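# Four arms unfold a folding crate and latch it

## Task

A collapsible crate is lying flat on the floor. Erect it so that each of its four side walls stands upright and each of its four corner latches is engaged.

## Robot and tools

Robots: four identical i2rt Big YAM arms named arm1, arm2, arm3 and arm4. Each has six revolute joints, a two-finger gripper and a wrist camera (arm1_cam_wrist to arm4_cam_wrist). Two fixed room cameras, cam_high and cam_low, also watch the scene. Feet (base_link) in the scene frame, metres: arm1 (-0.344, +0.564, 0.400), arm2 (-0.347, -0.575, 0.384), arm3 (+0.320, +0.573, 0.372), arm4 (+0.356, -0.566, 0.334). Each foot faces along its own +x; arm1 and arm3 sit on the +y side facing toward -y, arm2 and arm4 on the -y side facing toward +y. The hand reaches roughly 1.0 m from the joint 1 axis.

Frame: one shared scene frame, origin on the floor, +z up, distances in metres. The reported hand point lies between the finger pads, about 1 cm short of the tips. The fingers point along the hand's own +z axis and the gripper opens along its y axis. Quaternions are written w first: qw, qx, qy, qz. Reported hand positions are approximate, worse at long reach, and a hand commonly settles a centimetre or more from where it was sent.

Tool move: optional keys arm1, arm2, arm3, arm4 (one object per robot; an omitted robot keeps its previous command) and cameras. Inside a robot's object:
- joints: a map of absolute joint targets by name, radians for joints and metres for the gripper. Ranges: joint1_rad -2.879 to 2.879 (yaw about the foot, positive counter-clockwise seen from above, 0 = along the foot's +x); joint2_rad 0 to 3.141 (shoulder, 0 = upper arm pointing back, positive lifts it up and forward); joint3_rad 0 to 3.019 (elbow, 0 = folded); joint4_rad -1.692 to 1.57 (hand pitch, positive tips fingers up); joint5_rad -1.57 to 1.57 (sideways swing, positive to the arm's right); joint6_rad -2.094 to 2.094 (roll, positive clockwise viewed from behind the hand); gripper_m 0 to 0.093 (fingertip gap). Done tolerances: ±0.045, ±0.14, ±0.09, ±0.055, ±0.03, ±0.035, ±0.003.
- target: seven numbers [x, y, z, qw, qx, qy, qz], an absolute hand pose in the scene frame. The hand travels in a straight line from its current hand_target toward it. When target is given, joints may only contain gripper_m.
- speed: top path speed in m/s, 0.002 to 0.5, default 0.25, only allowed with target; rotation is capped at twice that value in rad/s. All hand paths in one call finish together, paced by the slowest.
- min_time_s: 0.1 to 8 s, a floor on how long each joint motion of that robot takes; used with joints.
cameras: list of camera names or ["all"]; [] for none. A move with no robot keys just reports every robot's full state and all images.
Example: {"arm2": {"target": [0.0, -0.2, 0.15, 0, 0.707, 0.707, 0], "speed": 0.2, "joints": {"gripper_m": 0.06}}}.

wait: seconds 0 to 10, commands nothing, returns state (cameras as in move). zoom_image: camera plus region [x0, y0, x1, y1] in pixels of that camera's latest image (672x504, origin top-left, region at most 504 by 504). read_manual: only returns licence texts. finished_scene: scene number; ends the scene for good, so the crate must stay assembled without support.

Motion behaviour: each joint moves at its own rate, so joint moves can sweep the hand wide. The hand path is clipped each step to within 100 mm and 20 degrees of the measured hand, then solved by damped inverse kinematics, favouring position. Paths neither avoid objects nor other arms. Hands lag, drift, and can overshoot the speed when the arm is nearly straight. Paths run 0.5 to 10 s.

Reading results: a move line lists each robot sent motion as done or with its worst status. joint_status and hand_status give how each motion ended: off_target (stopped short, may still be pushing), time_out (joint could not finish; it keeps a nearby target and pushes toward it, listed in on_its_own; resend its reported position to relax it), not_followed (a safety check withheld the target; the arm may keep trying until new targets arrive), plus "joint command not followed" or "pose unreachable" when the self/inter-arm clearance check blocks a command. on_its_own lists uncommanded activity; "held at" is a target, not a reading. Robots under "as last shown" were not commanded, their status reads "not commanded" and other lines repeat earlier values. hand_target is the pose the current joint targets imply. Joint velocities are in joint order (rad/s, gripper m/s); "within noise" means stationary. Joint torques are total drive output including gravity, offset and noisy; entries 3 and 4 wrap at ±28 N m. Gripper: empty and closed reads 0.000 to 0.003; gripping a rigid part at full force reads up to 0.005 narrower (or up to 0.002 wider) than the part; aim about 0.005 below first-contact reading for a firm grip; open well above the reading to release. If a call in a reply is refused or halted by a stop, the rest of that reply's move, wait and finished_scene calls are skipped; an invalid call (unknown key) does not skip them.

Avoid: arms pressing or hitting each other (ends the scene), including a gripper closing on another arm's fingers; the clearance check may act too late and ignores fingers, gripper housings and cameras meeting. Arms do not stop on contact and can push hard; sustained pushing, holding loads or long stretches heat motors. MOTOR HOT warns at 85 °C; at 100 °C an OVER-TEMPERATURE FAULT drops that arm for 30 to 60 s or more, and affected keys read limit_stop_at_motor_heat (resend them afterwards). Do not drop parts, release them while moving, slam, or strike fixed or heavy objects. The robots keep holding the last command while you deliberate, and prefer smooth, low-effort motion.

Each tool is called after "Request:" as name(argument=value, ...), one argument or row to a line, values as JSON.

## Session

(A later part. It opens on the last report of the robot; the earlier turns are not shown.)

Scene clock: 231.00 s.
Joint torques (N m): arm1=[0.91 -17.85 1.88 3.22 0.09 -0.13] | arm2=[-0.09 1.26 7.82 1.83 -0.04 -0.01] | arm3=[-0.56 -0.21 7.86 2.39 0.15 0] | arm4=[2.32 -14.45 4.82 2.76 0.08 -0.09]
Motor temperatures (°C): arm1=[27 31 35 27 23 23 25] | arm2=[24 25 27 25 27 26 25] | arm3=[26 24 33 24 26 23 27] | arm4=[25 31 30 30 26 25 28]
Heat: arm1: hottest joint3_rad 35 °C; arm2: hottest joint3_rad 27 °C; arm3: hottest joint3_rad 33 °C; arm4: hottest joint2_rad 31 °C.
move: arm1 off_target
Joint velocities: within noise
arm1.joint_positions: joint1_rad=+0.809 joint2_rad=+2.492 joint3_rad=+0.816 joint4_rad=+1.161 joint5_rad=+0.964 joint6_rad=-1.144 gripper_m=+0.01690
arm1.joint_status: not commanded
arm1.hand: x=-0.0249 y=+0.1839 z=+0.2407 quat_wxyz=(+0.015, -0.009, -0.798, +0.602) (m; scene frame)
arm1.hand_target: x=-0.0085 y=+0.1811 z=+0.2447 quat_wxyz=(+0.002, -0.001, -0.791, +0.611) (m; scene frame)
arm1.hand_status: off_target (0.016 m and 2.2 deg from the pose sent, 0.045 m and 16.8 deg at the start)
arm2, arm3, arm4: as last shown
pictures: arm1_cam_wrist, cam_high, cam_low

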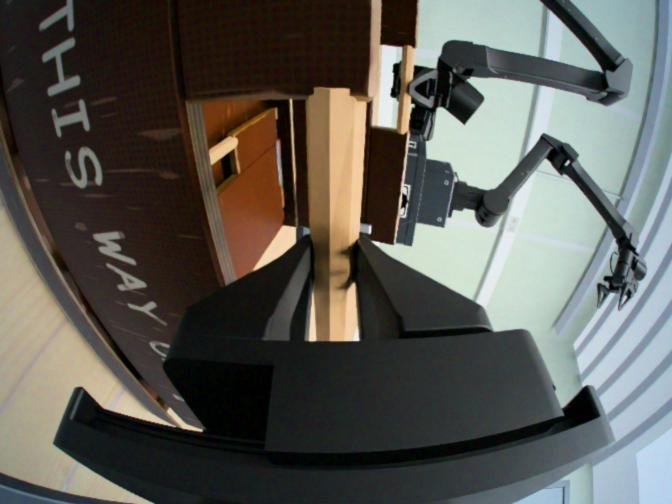

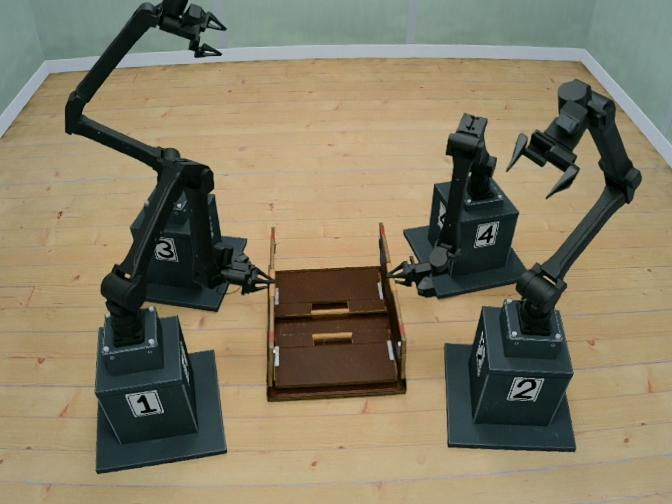

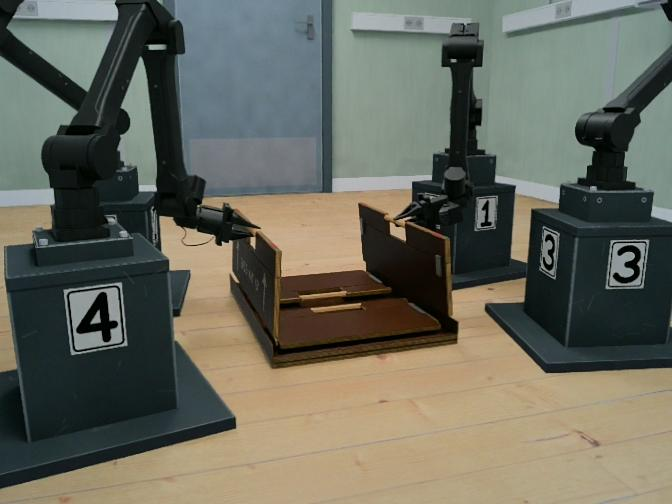

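Request:
move(
  arm2={"target": [-0.035, 0.003, 0.21, 0.0923, 0.701, -0.701, -0.0923], "speed": 0.3, "joints": {"gripper_m": 0.05}},
  cameras=["arm2_cam_wrist", "cam_high", "cam_low"],
)

Scene clock: 253.03 s.
Joint torques (N m): arm1=[0.91 -17.67 2.06 3.56 0.08 -0.12] | arm2=[-0.44 -24.59 8.38 -0.34 -0.07 0.04] | arm3=[-0.79 -0.15 7.75 2.4 0.13 0.01] | arm4=[2.37 -14.45 4.81 2.76 0.08 -0.09]
Motor temperatures (°C): arm1=[27 30 33 28 23 23 26] | arm2=[24 25 27 25 27 26 24] | arm3=[26 24 33 24 26 23 27] | arm4=[24 30 29 30 26 25 28]
Heat: arm1: hottest joint3_rad 33 °C; arm2: hottest joint3_rad 27 °C; arm3: hottest joint3_rad 33 °C; arm4: hottest joint2_rad 30 °C.
move: arm2 off_target
Joint velocities: within noise
arm1, arm3, arm4: as last shown
arm2.joint_positions: joint1_rad=-0.413 joint2_rad=+2.550 joint3_rad=+1.903 joint4_rad=-1.108 joint5_rad=-0.228 joint6_rad=-0.579 gripper_m=+0.05013
arm2.joint_status: all done
arm2.hand: x=-0.0487 y=-0.0139 z=+0.2002 quat_wxyz=(+0.114, +0.703, -0.696, -0.090) (m; scene frame)
arm2.hand_target: x=-0.0384 y=-0.0040 z=+0.2074 quat_wxyz=(+0.103, +0.700, -0.701, -0.091) (m; scene frame)
arm2.hand_status: off_target (0.024 m and 2.5 deg from the pose sent, 0.976 m and 84.4 deg at the start)
pictures: arm2_cam_wrist, cam_high, cam_low

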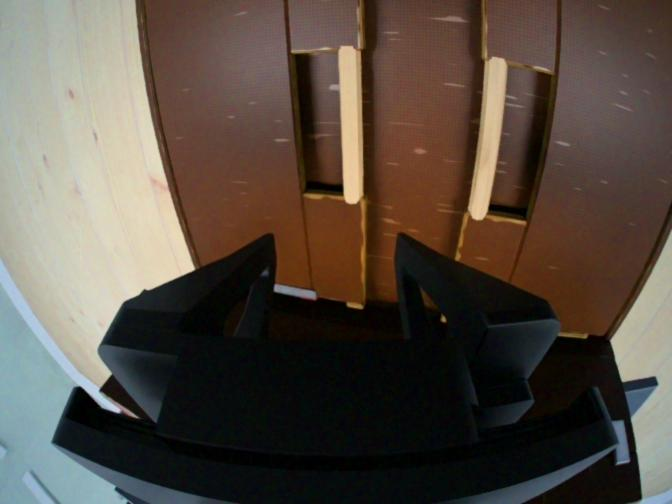

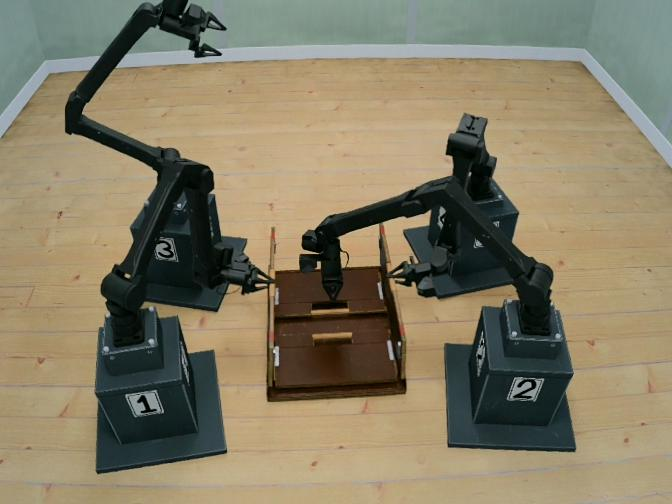

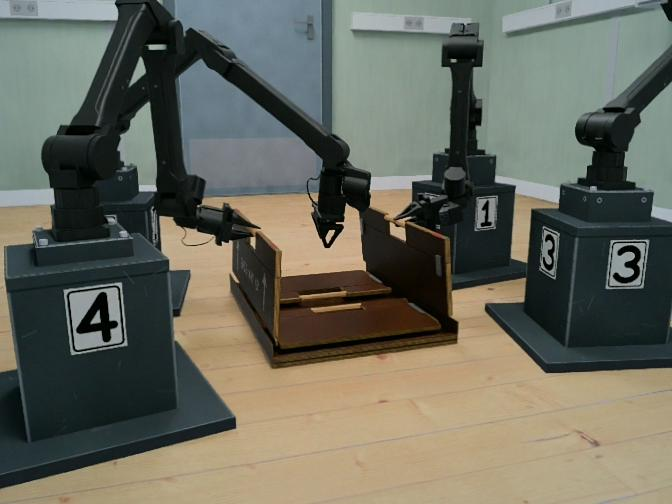

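Request:
move(
  arm2={"target": [-0.057, 0.0, 0.107, 0.0923, 0.701, -0.701, -0.0923], "speed": 0.15},
  cameras=["arm2_cam_wrist"],
)

Scene clock: 258.67 s.
Joint torques (N m): arm1=[0.09 -17.49 1.98 3.28 0.11 -0.12] | arm2=[0.21 -25.23 7.49 0.35 -0.12 0.04] | arm3=[-0.85 0.21 7.82 2.37 0.11 0.04] | arm4=[2.32 -14.39 4.82 2.76 0.07 -0.09]
Motor temperatures (°C): arm1=[27 30 32 28 23 23 26] | arm2=[24 25 27 25 27 26 24] | arm3=[26 24 33 24 26 23 27] | arm4=[24 30 29 30 26 25 28]
Heat: arm1: hottest joint3_rad 32 °C; arm2: hottest joint3_rad 27 °C; arm3: hottest joint3_rad 33 °C; arm4: hottest joint2_rad 30 °C.
move: arm2 off_target
Joint velocities: within noise
arm1, arm4: as last shown
arm2.joint_positions: joint1_rad=-0.388 joint2_rad=+2.716 joint3_rad=+1.929 joint4_rad=-0.962 joint5_rad=-0.228 joint6_rad=-0.550 gripper_m=+0.05013
arm2.joint_status: not commanded
arm2.hand: x=-0.0689 y=-0.0178 z=+0.0995 quat_wxyz=(+0.113, +0.702, -0.698, -0.088) (m; scene frame)
arm2.hand_target: x=-0.0613 y=+0.0005 z=+0.1078 quat_wxyz=(+0.093, +0.703, -0.699, -0.092) (m; scene frame)
arm2.hand_status: off_target (0.023 m and 2.5 deg from the pose sent, 0.095 m and 2.5 deg at the start)
arm3.joint_positions: joint1_rad=+0.368 joint2_rad=+0.623 joint3_rad=+1.401 joint4_rad=-1.238 joint5_rad=-0.070 joint6_rad=+0.635 gripper_m=+0.09396
arm3.joint_status: not commanded
arm3.hand: x=+0.3681 y=+0.3300 z=+0.9365 quat_wxyz=(-0.499, -0.717, -0.455, +0.173) (m; scene frame)
arm3.hand_target: x=+0.3677 y=+0.3328 z=+0.9460 quat_wxyz=(-0.508, -0.712, -0.452, +0.176) (m; scene frame)
arm3.hand_status: not commanded
pictures: arm2_cam_wrist

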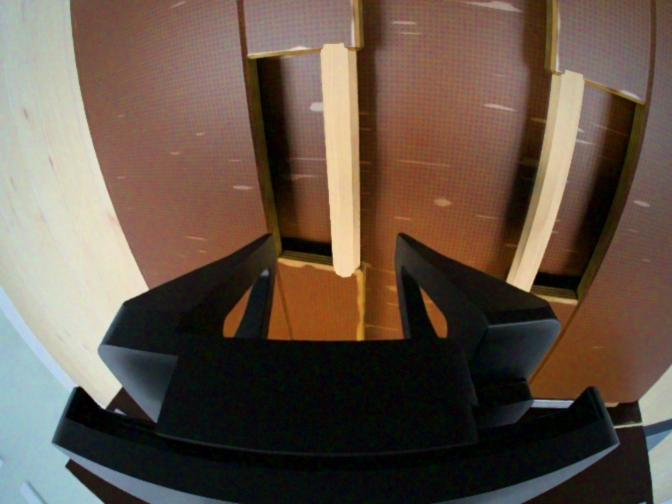

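Request:
move(
  arm2={"target": [-0.0715, 0.0030, 0.0510, 0.0923, 0.701, -0.701, -0.0923], "speed": 0.1},
  cameras=["arm2_cam_wrist"],
)

Scene clock: 265.23 s.
Joint torques (N m): arm1=[0.97 -17.32 2.17 3.37 0.06 -0.19] | arm2=[0.85 -25.41 7.12 0.38 -0.25 0.04] | arm3=[-0.26 -0.15 7.86 2.48 0.11 0.02] | arm4=[2.37 -14.39 4.81 2.76 0.08 -0.09]
Motor temperatures (°C): arm1=[27 30 32 28 23 23 26] | arm2=[24 27 27 25 27 26 24] | arm3=[26 24 33 24 26 23 27] | arm4=[24 30 29 30 26 25 28]
Heat: arm1: hottest joint3_rad 32 °C; arm2: hottest joint2_rad 27 °C; arm3: hottest joint3_rad 33 °C; arm4: hottest joint2_rad 30 °C.
move: arm2 off_target
Joint velocities: within noise
arm1, arm3, arm4: as last shown
arm2.joint_positions: joint1_rad=-0.379 joint2_rad=+2.829 joint3_rad=+1.998 joint4_rad=-0.910 joint5_rad=-0.228 joint6_rad=-0.529 gripper_m=+0.05013
arm2.joint_status: not commanded
arm2.hand: x=-0.0751 y=-0.0172 z=+0.0446 quat_wxyz=(+0.111, +0.698, -0.702, -0.087) (m; scene frame)
arm2.hand_target: x=-0.0707 y=+0.0020 z=+0.0516 quat_wxyz=(+0.092, +0.700, -0.702, -0.093) (m; scene frame)
arm2.hand_status: off_target (0.021 m and 2.2 deg from the pose sent, 0.053 m and 2.5 deg at the start)
pictures: arm2_cam_wrist

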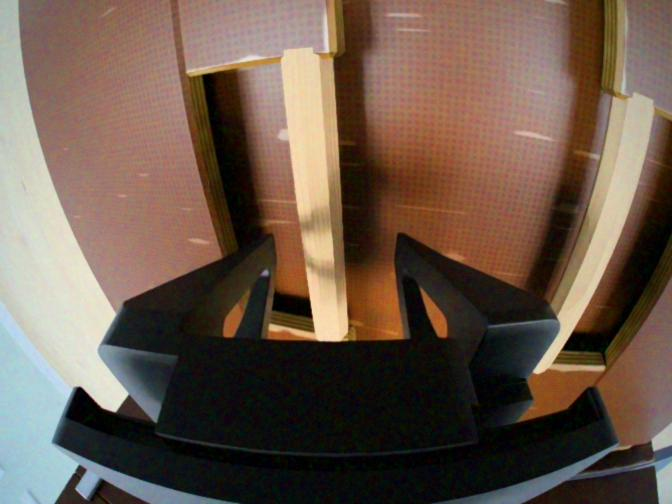

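Request:
move(
  arm2={"target": [-0.0785, 0.0030, 0.0405, 0.0923, 0.701, -0.701, -0.0923], "speed": 0.06},
  cameras=["arm2_cam_wrist"],
)

Scene clock: 270.07 s.
Joint torques (N m): arm1=[1.2 -17.9 1.96 3.47 0.02 -0.14] | arm2=[0.5 -24.29 7.25 0.44 -0.29 0.03] | arm3=[-0.85 0.09 7.9 2.37 0.12 0.03] | arm4=[2.32 -14.45 4.82 2.76 0.07 -0.09]
Motor temperatures (°C): arm1=[27 30 32 28 23 23 26] | arm2=[24 28 27 25 27 26 24] | arm3=[26 24 33 24 26 23 27] | arm4=[24 30 29 30 26 25 28]
Heat: arm1: hottest joint3_rad 32 °C; arm2: hottest joint2_rad 28 °C; arm3: hottest joint3_rad 33 °C; arm4: hottest joint2_rad 30 °C.
move: arm2 off_target
Joint velocities: arm1=[within noise] | arm2=[within noise] | arm3=[within noise] | arm4=[-0.015 -0.044 -0.002 -0.007 -0.066 -0.022 0.001]
arm1, arm3, arm4: as last shown
arm2.joint_positions: joint1_rad=-0.375 joint2_rad=+2.834 joint3_rad=+1.998 joint4_rad=-0.893 joint5_rad=-0.228 joint6_rad=-0.519 gripper_m=+0.05013
arm2.joint_status: not commanded
arm2.hand: x=-0.0767 y=-0.0143 z=+0.0412 quat_wxyz=(+0.106, +0.697, -0.704, -0.088) (m; scene frame)
arm2.hand_target: x=-0.0745 y=+0.0014 z=+0.0416 quat_wxyz=(+0.091, +0.699, -0.703, -0.093) (m; scene frame)
arm2.hand_status: off_target (0.017 m and 1.7 deg from the pose sent, 0.021 m and 2.2 deg at the start)
pictures: arm2_cam_wrist

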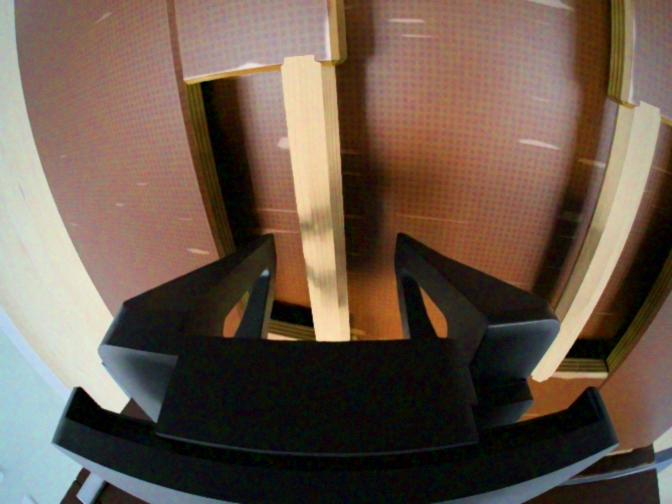

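Request:
move(
  arm2={"target": [-0.0850, 0.0020, 0.0320, 0.0923, 0.701, -0.701, -0.0923], "speed": 0.06},
  cameras=["arm2_cam_wrist"],
)

Scene clock: 272.50 s.
Joint torques (N m): arm1=[0.85 -17.32 1.91 3.22 0.09 -0.11] | arm2=[-0.15 -24.29 6.87 0.44 -0.32 0.04] | arm3=[-0.56 -0.09 7.8 2.26 0.11 -0.01] | arm4=[2.37 -14.45 4.81 2.76 0.07 -0.09]
Motor temperatures (°C): arm1=[27 30 32 28 23 23 26] | arm2=[24 28 27 25 27 26 24] | arm3=[26 24 33 24 26 23 27] | arm4=[24 30 29 30 26 25 28]
Heat: arm1: hottest joint3_rad 32 °C; arm2: hottest joint2_rad 28 °C; arm3: hottest joint3_rad 33 °C; arm4: hottest joint2_rad 30 °C.
move: arm2 off_target
Joint velocities: within noise
arm1, arm3, arm4: as last shown
arm2.joint_positions: joint1_rad=-0.347 joint2_rad=+2.849 joint3_rad=+1.998 joint4_rad=-0.877 joint5_rad=-0.228 joint6_rad=-0.512 gripper_m=+0.05013
arm2.joint_status: not commanded
arm2.hand: x=-0.0938 y=-0.0100 z=+0.0314 quat_wxyz=(+0.107, +0.704, -0.697, -0.086) (m; scene frame)
arm2.hand_target: x=-0.0907 y=+0.0038 z=+0.0317 quat_wxyz=(+0.093, +0.705, -0.697, -0.092) (m; scene frame)
arm2.hand_status: off_target (0.015 m and 1.9 deg from the pose sent, 0.020 m and 1.7 deg at the start)
pictures: arm2_cam_wrist

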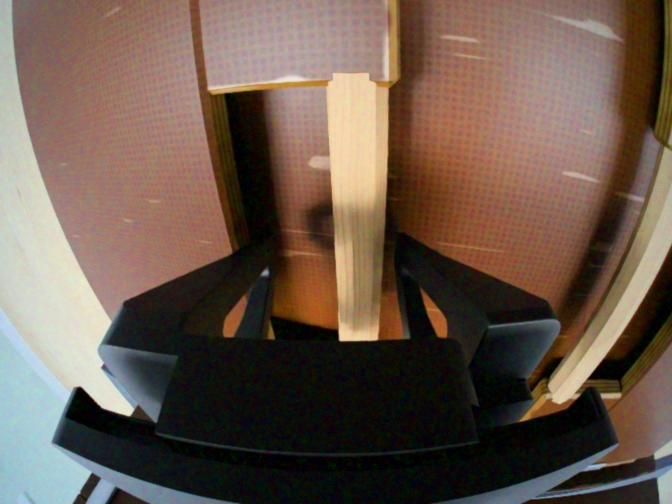

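Request:
move(
  arm2={"target": [-0.0800, 0.0020, 0.0330, 0.0923, 0.701, -0.701, -0.0923], "speed": 0.06},
  cameras=["arm2_cam_wrist"],
)

Scene clock: 275.23 s.
Joint torques (N m): arm1=[0.85 -17.44 2.17 3.29 0.09 -0.18] | arm2=[-0.97 -24.41 7.13 0.1 -0.3 -0.02] | arm3=[-0.21 0.38 7.82 2.39 0.1 0.02] | arm4=[2.37 -14.45 4.82 2.76 0.08 -0.09]
Motor temperatures (°C): arm1=[27 30 32 28 23 23 26] | arm2=[24 27 27 25 27 26 24] | arm3=[26 24 33 24 26 23 27] | arm4=[24 30 29 30 26 25 28]
Heat: arm1: hottest joint3_rad 32 °C; arm2: hottest joint2_rad 27 °C; arm3: hottest joint3_rad 33 °C; arm4: hottest joint2_rad 30 °C.
move: arm2 off_target
Joint velocities: within noise
arm1, arm3: as last shown
arm2.joint_positions: joint1_rad=-0.350 joint2_rad=+2.849 joint3_rad=+2.007 joint4_rad=-0.877 joint5_rad=-0.228 joint6_rad=-0.512 gripper_m=+0.05013
arm2.joint_status: not commanded
arm2.hand: x=-0.0898 y=-0.0065 z=+0.0334 quat_wxyz=(+0.102, +0.704, -0.698, -0.088) (m; scene frame)
arm2.hand_target: x=-0.0800 y=+0.0018 z=+0.0332 quat_wxyz=(+0.092, +0.701, -0.701, -0.092) (m; scene frame)
arm2.hand_status: off_target (0.013 m and 1.3 deg from the pose sent, 0.018 m and 1.9 deg at the start)
arm4.joint_positions: joint1_rad=+0.864 joint2_rad=+2.282 joint3_rad=+0.829 joint4_rad=+0.903 joint5_rad=+1.024 joint6_rad=-1.090 gripper_m=+0.01657
arm4.joint_status: not commanded
arm4.hand: x=-0.0171 y=-0.1932 z=+0.2424 quat_wxyz=(-0.604, +0.797, -0.008, +0.006) (m; scene frame)
arm4.hand_target: x=-0.0288 y=-0.1918 z=+0.2414 quat_wxyz=(-0.610, +0.793, -0.003, -0.002) (m; scene frame)
arm4.hand_status: not commanded
pictures: arm2_cam_wrist

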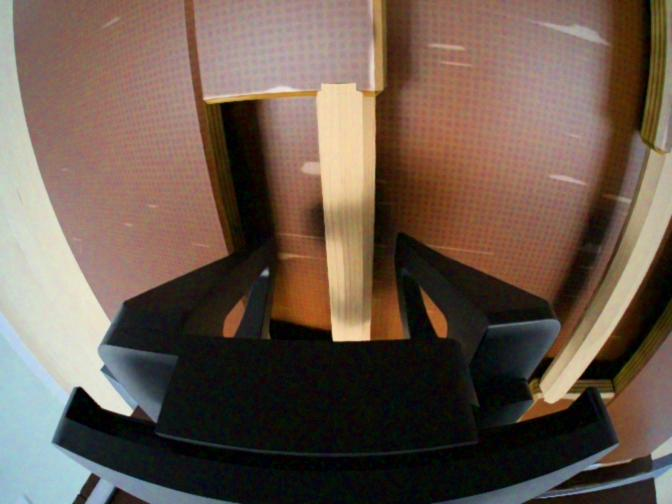

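Request:
move(
  arm2={"joints": {"gripper_m": 0.008}},
  cameras=["arm2_cam_wrist"],
)

Scene clock: 276.50 s.
Joint torques (N m): arm1=[0.85 -17.61 2.02 3.34 0.1 -0.18] | arm2=[-0.62 -24.59 6.98 0.1 -0.34 0.12] | arm3=[-0.15 -0.21 7.76 2.4 0.11 0.01] | arm4=[2.32 -14.39 4.81 2.76 0.08 -0.09]
Motor temperatures (°C): arm1=[27 30 32 28 23 23 26] | arm2=[24 27 27 25 27 26 25] | arm3=[26 24 33 24 26 23 27] | arm4=[24 30 29 30 26 25 28]
Heat: arm1: hottest joint3_rad 32 °C; arm2: hottest joint2_rad 27 °C; arm3: hottest joint3_rad 33 °C; arm4: hottest joint2_rad 30 °C.
move: arm2 off_target
Joint velocities: within noise
arm1, arm3, arm4: as last shown
arm2.joint_positions: joint1_rad=-0.358 joint2_rad=+2.851 joint3_rad=+2.009 joint4_rad=-0.872 joint5_rad=-0.226 joint6_rad=-0.533 gripper_m=+0.01667
arm2.joint_status: gripper_m off_target (ended at +0.01670, target +0.00800)
arm2.hand: x=-0.0847 y=-0.0075 z=+0.0326 quat_wxyz=(+0.098, +0.709, -0.693, -0.089) (m; scene frame)
arm2.hand_target: x=-0.0766 y=+0.0013 z=+0.0333 quat_wxyz=(+0.089, +0.702, -0.700, -0.093) (m; scene frame)
arm2.hand_status: not commanded
pictures: arm2_cam_wrist

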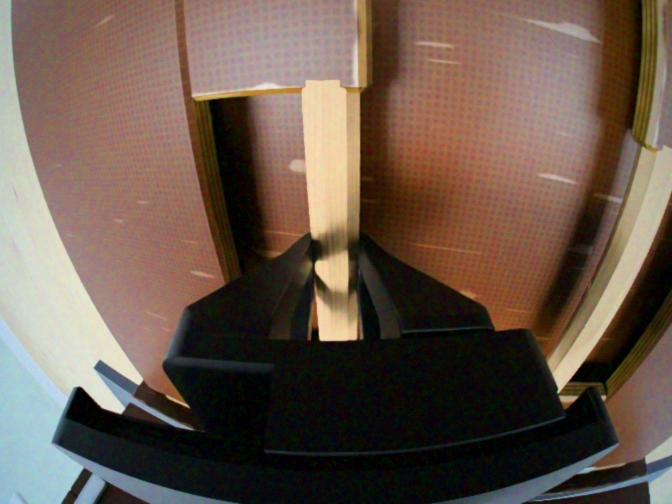

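Request:
move(
  arm2={"target": [-0.0785, 0.0010, 0.0755, 0.0185, 0.7069, -0.7069, -0.0185], "speed": 0.08},
  cameras=[],
)

Request:
move(
  arm2={"target": [-0.0920, 0.0010, 0.1185, -0.0739, 0.7032, -0.7032, 0.0739], "speed": 0.08},
  cameras=["arm2_cam_wrist", "cam_high", "cam_low"],
)

Scene clock: 285.87 s.
Joint torques (N m): arm1=[0.91 -17.67 2.03 3.18 0.09 -0.14] | arm2=[0.67 -27.28 4.22 0.4 0.91 0.34] | arm3=[-0.56 0.09 7.76 2.37 0.13 0.03] | arm4=[2.37 -14.45 4.81 2.76 0.07 -0.09]
Motor temperatures (°C): arm1=[27 30 31 28 23 23 26] | arm2=[23 29 27 25 27 26 25] | arm3=[26 24 33 24 26 23 27] | arm4=[24 30 29 30 26 25 28]
Heat: arm1: hottest joint3_rad 31 °C; arm2: hottest joint2_rad 29 °C; arm3: hottest joint3_rad 33 °C; arm4: hottest joint2_rad 30 °C.
move: arm2 off_target
Joint velocities: within noise
arm1.joint_positions: joint1_rad=+0.809 joint2_rad=+2.492 joint3_rad=+0.816 joint4_rad=+1.161 joint5_rad=+0.964 joint6_rad=-1.144 gripper_m=+0.01690
arm1.joint_status: not commanded
arm1.hand: x=-0.0249 y=+0.1839 z=+0.2407 quat_wxyz=(+0.015, -0.009, -0.798, +0.602) (m; scene frame)
arm1.hand_target: x=-0.0085 y=+0.1811 z=+0.2447 quat_wxyz=(+0.002, -0.001, -0.791, +0.611) (m; scene frame)
arm1.hand_status: not commanded
arm2.joint_positions: joint1_rad=-0.316 joint2_rad=+2.734 joint3_rad=+1.846 joint4_rad=-0.739 joint5_rad=-0.081 joint6_rad=-0.481 gripper_m=+0.01667
arm2.joint_status: not commanded
arm2.hand: x=-0.0860 y=-0.0082 z=+0.0593 quat_wxyz=(+0.039, +0.716, -0.697, -0.029) (m; scene frame)
arm2.hand_target: x=-0.0825 y=+0.0017 z=+0.0750 quat_wxyz=(+0.023, +0.708, -0.706, -0.022) (m; scene frame)
arm2.hand_status: off_target (0.020 m and 3.0 deg from the pose sent, 0.044 m and 12.3 deg at the start)
arm3, arm4: as last shown
pictures: none
No camera images: "cameras" was empty.

Scene clock: 288.23 s.
Joint torques (N m): arm1=[0.38 -17.49 2.17 3.17 -0.18 -0.14] | arm2=[0.85 -31.21 2.39 -1.03 1.34 0.47] | arm3=[-0.91 0.32 7.72 2.39 0.12 0.01] | arm4=[2.32 -14.39 4.82 2.77 0.08 -0.09]
Motor temperatures (°C): arm1=[27 30 31 28 23 23 26] | arm2=[23 29 27 25 27 26 25] | arm3=[26 24 33 24 26 23 27] | arm4=[24 30 29 30 26 25 28]
Heat: arm1: hottest joint3_rad 31 °C; arm2: hottest joint2_rad 29 °C; arm3: hottest joint3_rad 33 °C; arm4: hottest joint2_rad 30 °C.
move: arm2 off_target
Joint velocities: within noise
arm1.joint_positions: joint1_rad=+0.815 joint2_rad=+2.492 joint3_rad=+0.813 joint4_rad=+1.164 joint5_rad=+0.970 joint6_rad=-1.144 gripper_m=+0.01690
arm1.joint_status: not commanded
arm1.hand: x=-0.0245 y=+0.1864 z=+0.2412 quat_wxyz=(+0.015, -0.008, -0.798, +0.603) (m; scene frame)
arm1.hand_target: x=-0.0061 y=+0.1831 z=+0.2448 quat_wxyz=(+0.000, +0.002, -0.791, +0.611) (m; scene frame)
arm1.hand_status: not commanded
arm2.joint_positions: joint1_rad=-0.246 joint2_rad=+2.660 joint3_rad=+1.693 joint4_rad=-0.536 joint5_rad=+0.166 joint6_rad=-0.413 gripper_m=+0.01674
arm2.joint_status: not commanded
arm2.hand: x=-0.0874 y=-0.0087 z=+0.0704 quat_wxyz=(-0.063, +0.713, -0.695, +0.064) (m; scene frame)
arm2.hand_target: x=-0.0851 y=+0.0011 z=+0.1149 quat_wxyz=(-0.077, +0.700, -0.706, +0.073) (m; scene frame)
arm2.hand_status: off_target (0.049 m and 2.3 deg from the pose sent, 0.060 m and 17.6 deg at the start)
arm3, arm4: as last shown
pictures: arm2_cam_wrist, cam_high, cam_low

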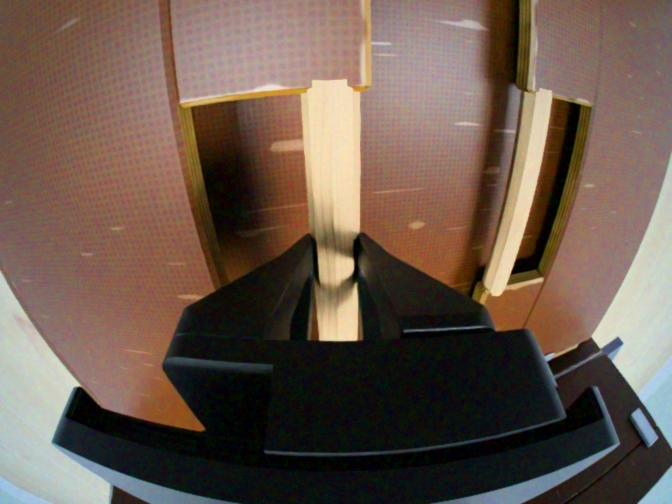

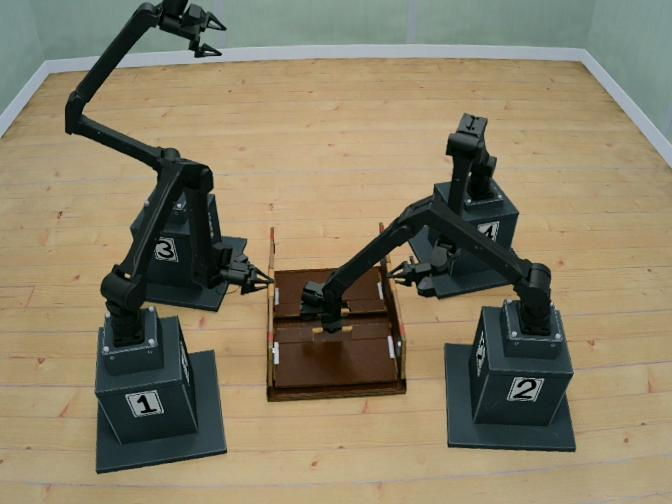

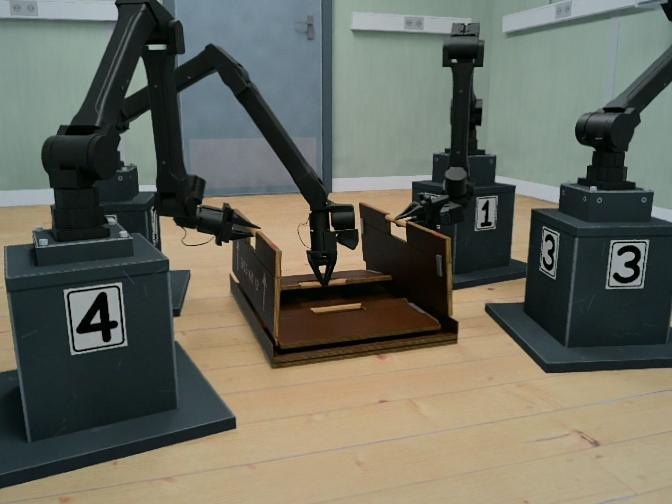

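Request:
zoom_image(
  camera="cam_high",
  region=[250, 220, 430, 410],
)

Request:
zoom_image(
  camera="cam_low",
  region=[220, 190, 470, 370],
)

Scaled by 2.653 from the camera's 672x504 image, which has a finer 960x720 frame.

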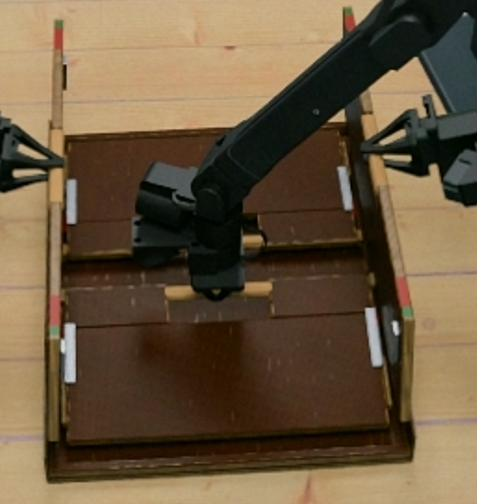

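Scaled by 2.016 from the camera's 672x504 image, which has a finer 960x720 frame.

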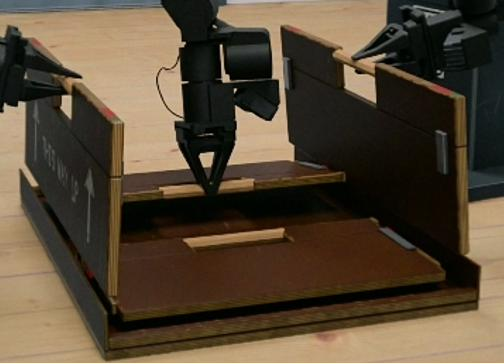

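Request:
move(
  arm2={"target": [-0.0850, 0.0010, 0.0800, -0.0, 0.7071, -0.7071, 0.0], "speed": 0.06},
  arm4={"target": [-0.0288, -0.202, 0.2405, -0.6225, 0.7826, 0, 0], "speed": 0.06},
  arm1={"target": [-0.0085, 0.1935, 0.2435, 0, 0, 0.7826, -0.6225], "speed": 0.06},
  cameras=["cam_high", "cam_low"],
)

Request:
zoom_image(
  camera="cam_high",
  region=[250, 220, 430, 410],
)

Request:
zoom_image(
  camera="cam_low",
  region=[220, 190, 470, 370],
)

Scene clock: 300.43 s.
Joint torques (N m): arm1=[0.56 -17.2 1.52 3.22 0.12 -0.08] | arm2=[-0.5 -25.64 6.11 -0.92 -1 0.18] | arm3=[-0.5 0.44 7.8 2.36 0.14 0] | arm4=[2.55 -14.39 4.34 2.54 0.01 -0.11]
Motor temperatures (°C): arm1=[27 30 31 27 23 23 26] | arm2=[23 31 27 25 28 26 25] | arm3=[26 24 33 24 26 23 27] | arm4=[24 30 28 30 26 25 29]
Heat: arm1: hottest joint3_rad 31 °C; arm2: hottest joint2_rad 31 °C; arm3: hottest joint3_rad 33 °C; arm4: hottest joint2_rad 30 °C.
move: arm1 off_target; arm2 off_target; arm4 off_target
Joint velocities: within noise
arm1.joint_positions: joint1_rad=+0.830 joint2_rad=+2.516 joint3_rad=+0.810 joint4_rad=+1.230 joint5_rad=+0.994 joint6_rad=-1.167 gripper_m=+0.01690
arm1.joint_status: not commanded
arm1.hand: x=-0.0254 y=+0.1926 z=+0.2415 quat_wxyz=(+0.013, -0.009, -0.789, +0.615) (m; scene frame)
arm1.hand_target: x=-0.0117 y=+0.1916 z=+0.2433 quat_wxyz=(+0.002, -0.003, -0.783, +0.622) (m; scene frame)
arm1.hand_status: off_target (0.017 m and 2.2 deg from the pose sent, 0.018 m and 3.4 deg at the start)
arm2.joint_positions: joint1_rad=-0.284 joint2_rad=+2.691 joint3_rad=+1.768 joint4_rad=-0.645 joint5_rad=+0.031 joint6_rad=-0.443 gripper_m=+0.01674
arm2.joint_status: not commanded
arm2.hand: x=-0.0867 y=-0.0083 z=+0.0661 quat_wxyz=(-0.007, +0.715, -0.699, +0.014) (m; scene frame)
arm2.hand_target: x=-0.0839 y=+0.0001 z=+0.0796 quat_wxyz=(-0.002, +0.707, -0.707, +0.004) (m; scene frame)
arm2.hand_status: off_target (0.017 m and 2.2 deg from the pose sent, 0.014 m and 10.4 deg at the start)
arm3.joint_positions: joint1_rad=+0.368 joint2_rad=+0.623 joint3_rad=+1.401 joint4_rad=-1.238 joint5_rad=-0.070 joint6_rad=+0.635 gripper_m=+0.09396
arm3.joint_status: not commanded
arm3.hand: x=+0.3681 y=+0.3300 z=+0.9365 quat_wxyz=(-0.499, -0.717, -0.455, +0.173) (m; scene frame)
arm3.hand_target: x=+0.3677 y=+0.3328 z=+0.9460 quat_wxyz=(-0.508, -0.712, -0.452, +0.176) (m; scene frame)
arm3.hand_status: not commanded
arm4.joint_positions: joint1_rad=+0.884 joint2_rad=+2.305 joint3_rad=+0.823 joint4_rad=+0.979 joint5_rad=+1.059 joint6_rad=-1.122 gripper_m=+0.01657
arm4.joint_status: not commanded
arm4.hand: x=-0.0173 y=-0.2009 z=+0.2434 quat_wxyz=(-0.618, +0.786, -0.009, +0.006) (m; scene frame)
arm4.hand_target: x=-0.0286 y=-0.2013 z=+0.2412 quat_wxyz=(-0.623, +0.783, -0.001, +0.000) (m; scene frame)
arm4.hand_status: off_target (0.012 m and 1.4 deg from the pose sent, 0.015 m and 3.0 deg at the start)
pictures: cam_high, cam_low

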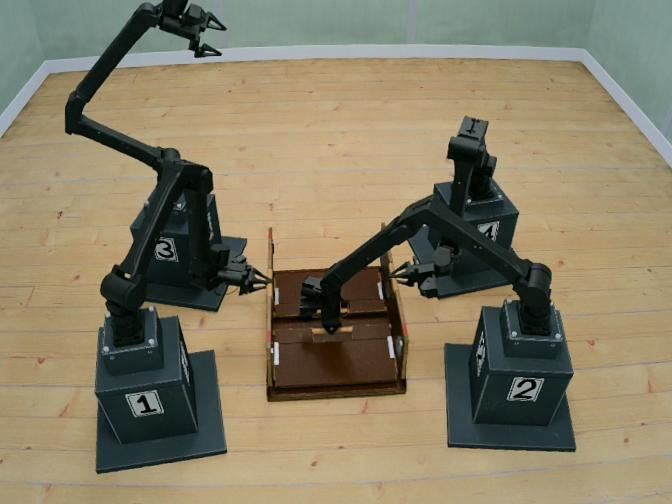

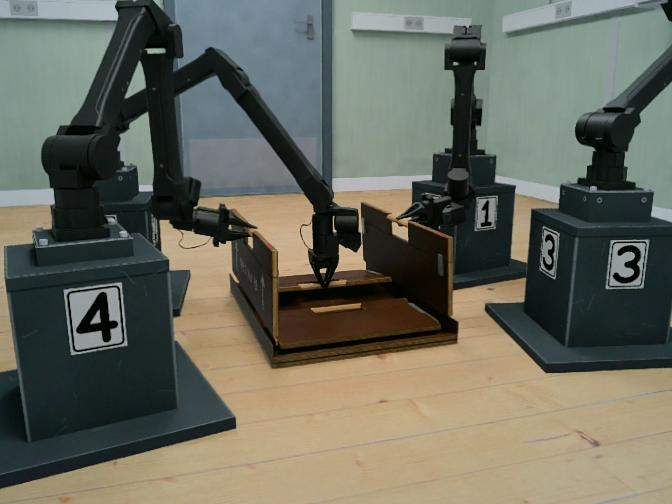

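Scaled by 2.653 from the camera's 672x504 image, which has a finer 960x720 frame.

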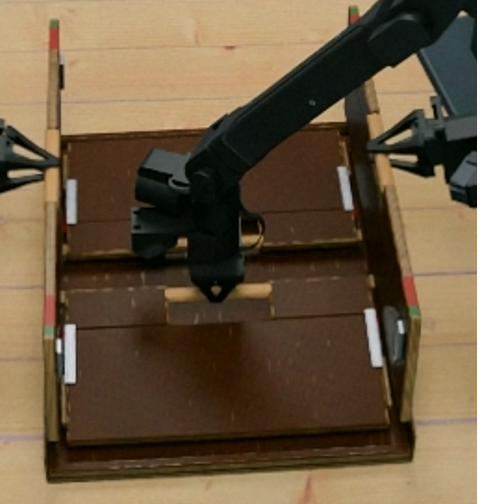

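Scaled by 2.016 from the camera's 672x504 image, which has a finer 960x720 frame.

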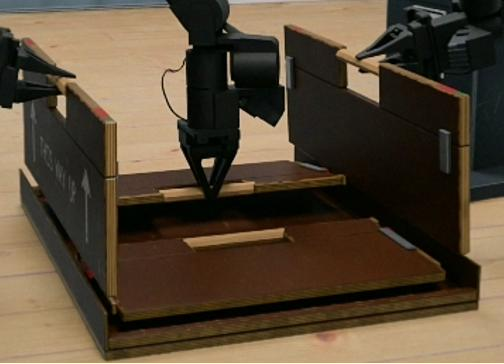

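Request:
move(
  arm2={"target": [-0.0870, 0.0010, 0.1000, -0.0370, 0.7061, -0.7061, 0.0370], "speed": 0.06},
  cameras=["cam_high", "arm2_cam_wrist"],
)

Request:
zoom_image(
  camera="cam_high",
  region=[250, 220, 430, 410],
)

Scene clock: 307.33 s.
Joint torques (N m): arm1=[0.85 -17.2 1.52 3.12 0.11 -0.04] | arm2=[0.67 -28.34 3.55 -0.12 0.05 0.35] | arm3=[-0.85 0.09 7.86 2.43 0.12 -0.03] | arm4=[2.55 -14.33 4.34 2.62 0.01 -0.11]
Motor temperatures (°C): arm1=[27 30 30 27 23 23 26] | arm2=[23 30 27 25 28 26 25] | arm3=[26 24 33 24 26 23 27] | arm4=[24 30 28 30 26 25 29]
Heat: arm1: hottest joint2_rad 30 °C; arm2: hottest joint2_rad 30 °C; arm3: hottest joint3_rad 33 °C; arm4: hottest joint2_rad 30 °C.
move: arm2 off_target
Joint velocities: within noise
arm1, arm3, arm4: as last shown
arm2.joint_positions: joint1_rad=-0.264 joint2_rad=+2.668 joint3_rad=+1.736 joint4_rad=-0.619 joint5_rad=+0.094 joint6_rad=-0.432 gripper_m=+0.01674
arm2.joint_status: not commanded
arm2.hand: x=-0.0884 y=-0.0086 z=+0.0733 quat_wxyz=(-0.026, +0.717, -0.695, +0.041) (m; scene frame)
arm2.hand_target: x=-0.0895 y=+0.0025 z=+0.0990 quat_wxyz=(-0.037, +0.708, -0.704, +0.036) (m; scene frame)
arm2.hand_status: off_target (0.028 m and 2.2 deg from the pose sent, 0.035 m and 4.5 deg at the start)
arm4.hand_target: x=-0.0286 y=-0.2013 z=+0.2412 quat_wxyz=(-0.622, +0.783, -0.001, +0.000) (m; scene frame)
pictures: arm2_cam_wrist, cam_high

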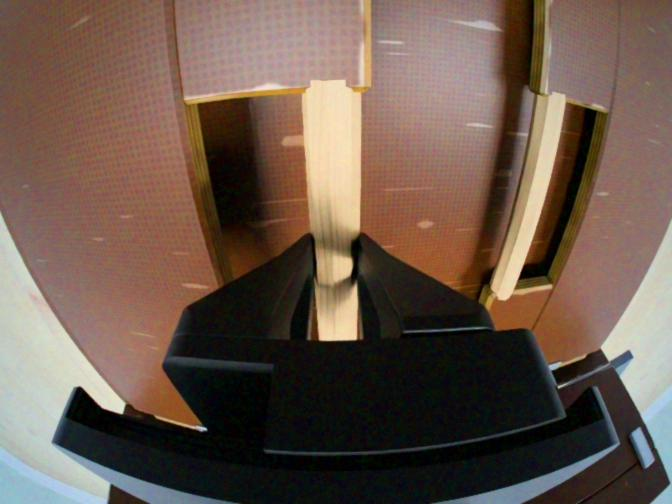

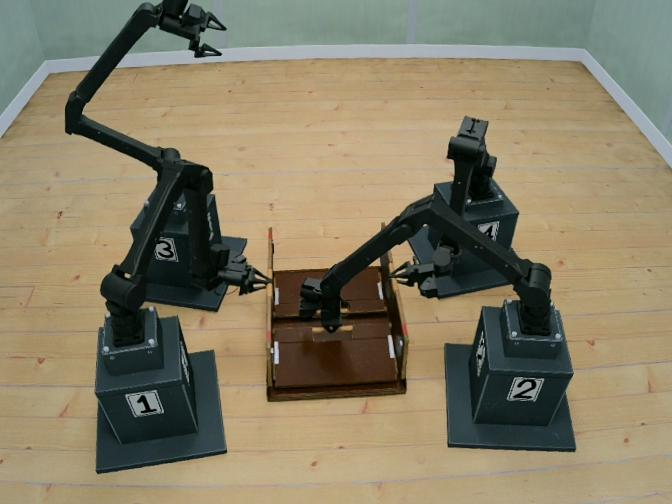

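Scaled by 2.653 from the camera's 672x504 image, which has a finer 960x720 frame.

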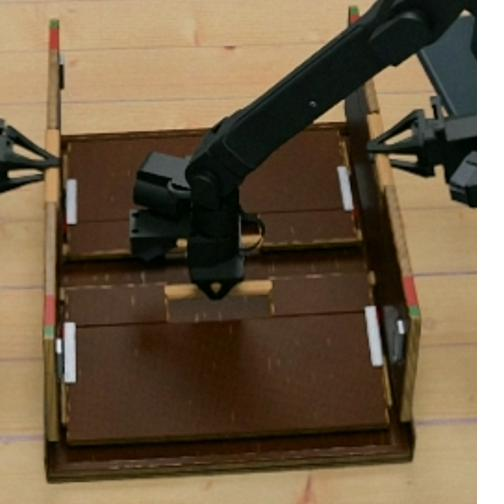

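Request:
move(
  arm3={"target": [0.20, 0.10, 0.36, 0.183, 0.683, 0.683, -0.183], "speed": 0.3},
  cameras=["arm3_cam_wrist", "cam_high"],
)

Scene clock: 316.97 s.
Joint torques (N m): arm1=[0.56 -16.67 1.54 3.14 0.12 -0.07] | arm2=[0.67 -28.34 3.63 -0.18 0.04 0.35] | arm3=[-1.61 -10.7 7.69 2.06 0.12 -0.03] | arm4=[2.55 -14.33 4.34 2.61 0.01 -0.11]
Motor temperatures (°C): arm1=[27 30 30 27 23 23 26] | arm2=[23 30 26 25 28 26 26] | arm3=[26 24 33 24 26 23 27] | arm4=[24 30 28 30 26 25 29]
Heat: arm1: hottest joint2_rad 30 °C; arm2: hottest joint2_rad 30 °C; arm3: hottest joint3_rad 33 °C; arm4: hottest joint2_rad 30 °C.
move: arm3 off_target
Joint velocities: within noise
arm1, arm4: as last shown
arm2.joint_positions: joint1_rad=-0.264 joint2_rad=+2.668 joint3_rad=+1.736 joint4_rad=-0.617 joint5_rad=+0.094 joint6_rad=-0.432 gripper_m=+0.01674
arm2.joint_status: not commanded
arm2.hand: x=-0.0883 y=-0.0082 z=+0.0733 quat_wxyz=(-0.027, +0.717, -0.695, +0.040) (m; scene frame)
arm2.hand_target: x=-0.0893 y=+0.0029 z=+0.0991 quat_wxyz=(-0.037, +0.708, -0.704, +0.036) (m; scene frame)
arm2.hand_status: not commanded
arm3.joint_positions: joint1_rad=-0.078 joint2_rad=+1.648 joint3_rad=+0.745 joint4_rad=-0.201 joint5_rad=-0.146 joint6_rad=-0.248 gripper_m=+0.09396
arm3.joint_status: not commanded
arm3.hand: x=+0.2092 y=+0.1202 z=+0.3541 quat_wxyz=(-0.176, -0.690, -0.682, +0.165) (m; scene frame)
arm3.hand_target: x=+0.1982 y=+0.1039 z=+0.3578 quat_wxyz=(-0.179, -0.688, -0.680, +0.179) (m; scene frame)
arm3.hand_status: off_target (0.023 m and 2.4 deg from the pose sent, 0.643 m and 45.1 deg at the start)
pictures: arm3_cam_wrist, cam_high

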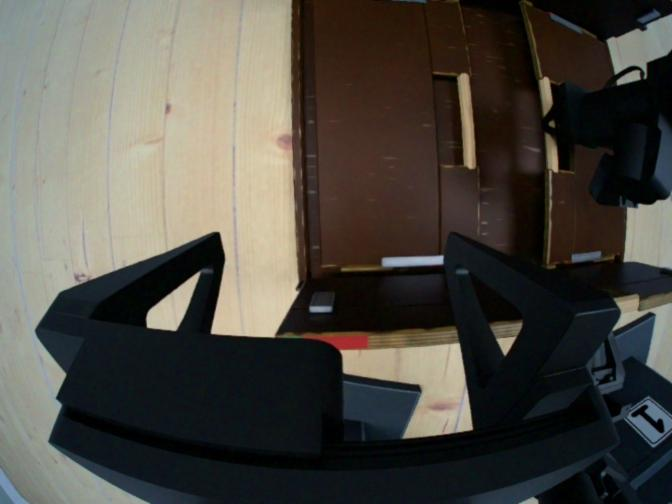

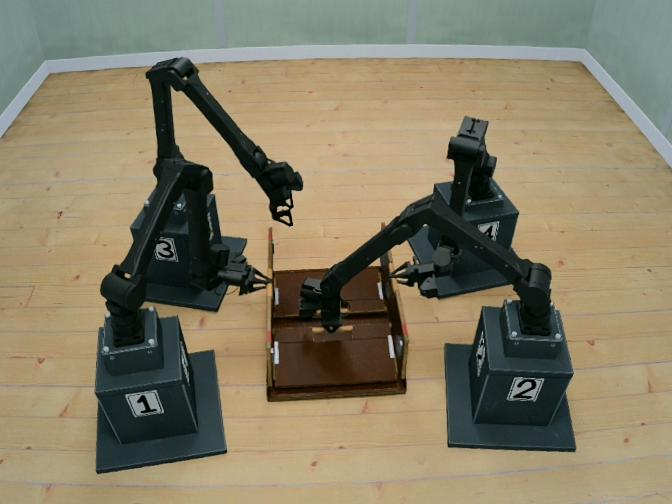

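Request:
zoom_image(
  camera="arm3_cam_wrist",
  region=[270, 0, 490, 190],
)

Request:
zoom_image(
  camera="arm3_cam_wrist",
  region=[270, 190, 500, 360],
)

Request:
zoom_image(
  camera="arm3_cam_wrist",
  region=[450, 150, 672, 330],
)

Scaled by 2.291 from the camera's 672x504 image, which has a finer 960x720 frame.

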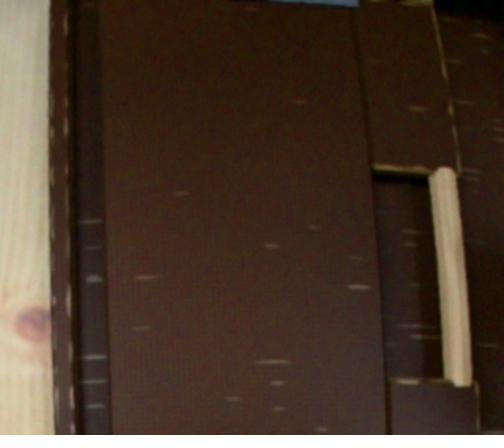

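Scaled by 2.191 from the camera's 672x504 image, which has a finer 960x720 frame.

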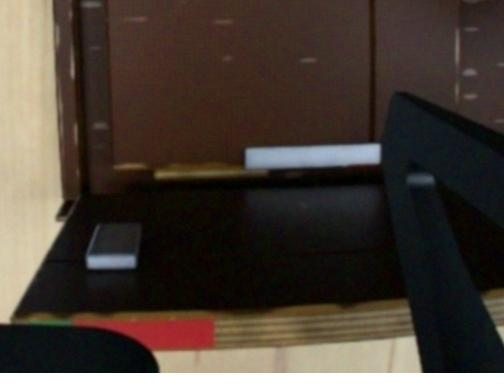

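Scaled by 2.270 from the camera's 672x504 image, which has a finer 960x720 frame.

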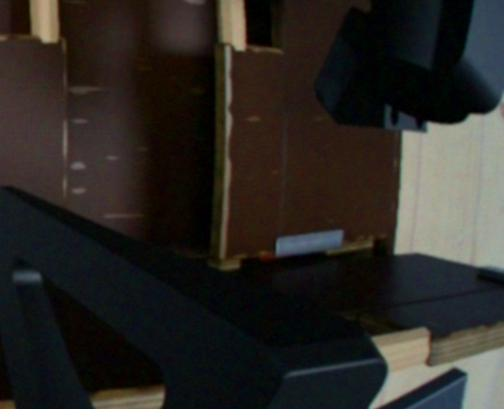

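Request:
move(
  arm4={"target": [-0.0288, -0.212, 0.2400, -0.6361, 0.7716, 0, 0], "speed": 0.06},
  arm1={"target": [-0.0085, 0.2035, 0.2430, 0, 0, 0.7716, -0.6361], "speed": 0.06},
  cameras=["cam_high"],
)

Request:
move(
  arm2={"target": [-0.0900, 0.0030, 0.1200, -0.0616, 0.7044, -0.7044, 0.0616], "speed": 0.06},
  cameras=["cam_high", "arm3_cam_wrist", "arm2_cam_wrist"],
)

Scene clock: 341.53 s.
Joint torques (N m): arm1=[0.79 -17.26 1.29 2.73 -0.1 -0.1] | arm2=[0.67 -28.34 3.64 -0.18 0.04 0.35] | arm3=[-1.79 -10.05 7.61 1.99 0.11 -0.01] | arm4=[3.49 -14.51 3.78 2.45 0.32 -0.08]
Motor temperatures (°C): arm1=[27 30 30 27 23 23 26] | arm2=[23 30 26 25 27 26 26] | arm3=[26 24 33 24 26 23 27] | arm4=[24 29 28 30 26 25 29]
Heat: arm1: hottest joint2_rad 30 °C; arm2: hottest joint2_rad 30 °C; arm3: hottest joint3_rad 33 °C; arm4: hottest joint4_rad 30 °C.
move: arm1 off_target; arm4 off_target
Joint velocities: within noise
arm1.joint_positions: joint1_rad=+0.855 joint2_rad=+2.548 joint3_rad=+0.810 joint4_rad=+1.313 joint5_rad=+1.034 joint6_rad=-1.202 gripper_m=+0.01690
arm1.joint_status: not commanded
arm1.hand: x=-0.0257 y=+0.2018 z=+0.2421 quat_wxyz=(+0.014, -0.011, -0.776, +0.630) (m; scene frame)
arm1.hand_target: x=-0.0098 y=+0.2027 z=+0.2431 quat_wxyz=(+0.001, -0.001, -0.772, +0.636) (m; scene frame)
arm1.hand_status: off_target (0.017 m and 2.2 deg from the pose sent, 0.020 m and 3.6 deg at the start)
arm2: as last shown
arm3.joint_positions: joint1_rad=-0.078 joint2_rad=+1.648 joint3_rad=+0.745 joint4_rad=-0.201 joint5_rad=-0.146 joint6_rad=-0.249 gripper_m=+0.09396
arm3.joint_status: not commanded
arm3.hand: x=+0.2092 y=+0.1202 z=+0.3541 quat_wxyz=(-0.176, -0.690, -0.683, +0.165) (m; scene frame)
arm3.hand_target: x=+0.1982 y=+0.1039 z=+0.3578 quat_wxyz=(-0.179, -0.687, -0.680, +0.180) (m; scene frame)
arm3.hand_status: not commanded
arm4.joint_positions: joint1_rad=+0.896 joint2_rad=+2.332 joint3_rad=+0.820 joint4_rad=+1.063 joint5_rad=+1.085 joint6_rad=-1.167 gripper_m=+0.01658
arm4.joint_status: not commanded
arm4.hand: x=-0.0164 y=-0.2058 z=+0.2434 quat_wxyz=(-0.631, +0.775, -0.010, +0.007) (m; scene frame)
arm4.hand_target: x=-0.0284 y=-0.2121 z=+0.2402 quat_wxyz=(-0.636, +0.772, +0.002, +0.002) (m; scene frame)
arm4.hand_status: off_target (0.014 m and 1.5 deg from the pose sent, 0.016 m and 2.9 deg at the start)
pictures: cam_high

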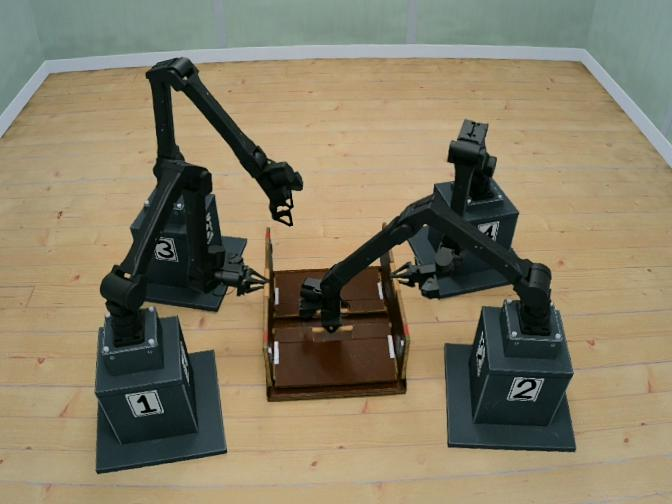

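Scene clock: 342.67 s.
Joint torques (N m): arm1=[0.97 -16.97 1.29 3 -0.05 -0.06] | arm2=[0.67 -28.57 3.74 -0.09 0.05 0.34] | arm3=[-1.85 -9.76 7.69 1.98 0.12 -0.02] | arm4=[3.55 -14.21 3.77 2.56 0.32 -0.09]
Motor temperatures (°C): arm1=[27 30 30 27 23 23 26] | arm2=[23 30 26 25 27 26 26] | arm3=[26 24 33 24 26 23 27] | arm4=[24 30 28 30 26 25 29]
Heat: arm1: hottest joint2_rad 30 °C; arm2: hottest joint2_rad 30 °C; arm3: hottest joint3_rad 33 °C; arm4: hottest joint2_rad 30 °C.
move: arm2 off_target
Joint velocities: within noise
arm1, arm3, arm4: as last shown
arm2.joint_positions: joint1_rad=-0.240 joint2_rad=+2.625 joint3_rad=+1.690 joint4_rad=-0.599 joint5_rad=+0.163 joint6_rad=-0.409 gripper_m=+0.01674
arm2.joint_status: not commanded
arm2.hand: x=-0.0921 y=-0.0086 z=+0.0899 quat_wxyz=(-0.048, +0.715, -0.694, +0.069) (m; scene frame)
arm2.hand_target: x=-0.0929 y=+0.0043 z=+0.1187 quat_wxyz=(-0.061, +0.706, -0.703, +0.062) (m; scene frame)
arm2.hand_status: off_target (0.032 m and 2.4 deg from the pose sent, 0.048 m and 5.0 deg at the start)
arm4.joint_positions: joint1_rad=+0.896 joint2_rad=+2.332 joint3_rad=+0.820 joint4_rad=+1.063 joint5_rad=+1.085 joint6_rad=-1.168 gripper_m=+0.01658
arm4.hand: x=-0.0164 y=-0.2058 z=+0.2434 quat_wxyz=(-0.631, +0.775, -0.009, +0.007) (m; scene frame)
pictures: arm2_cam_wrist, arm3_cam_wrist, cam_high

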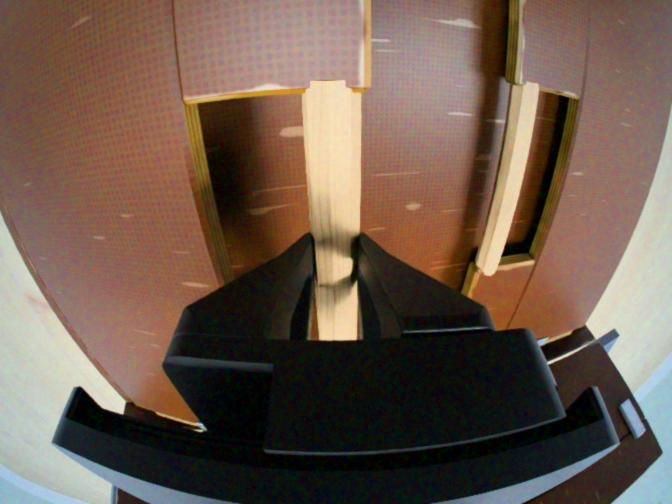

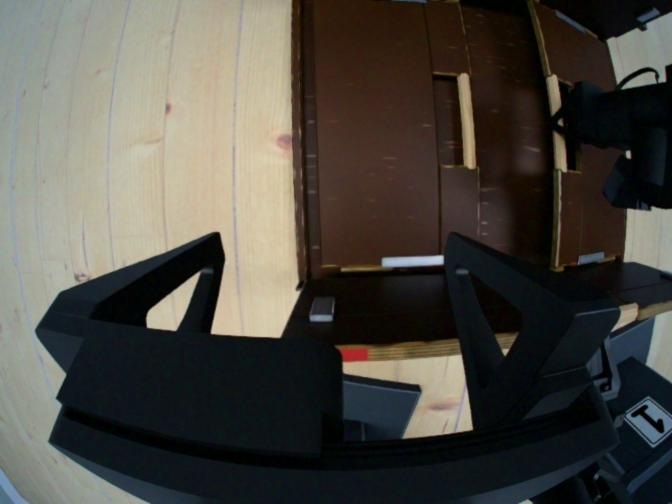

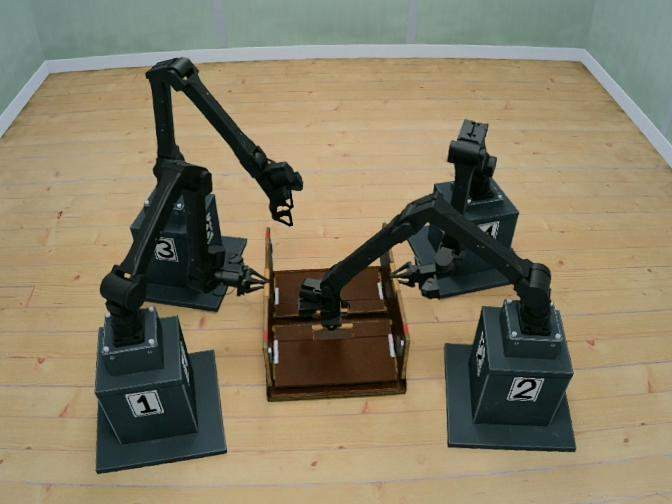

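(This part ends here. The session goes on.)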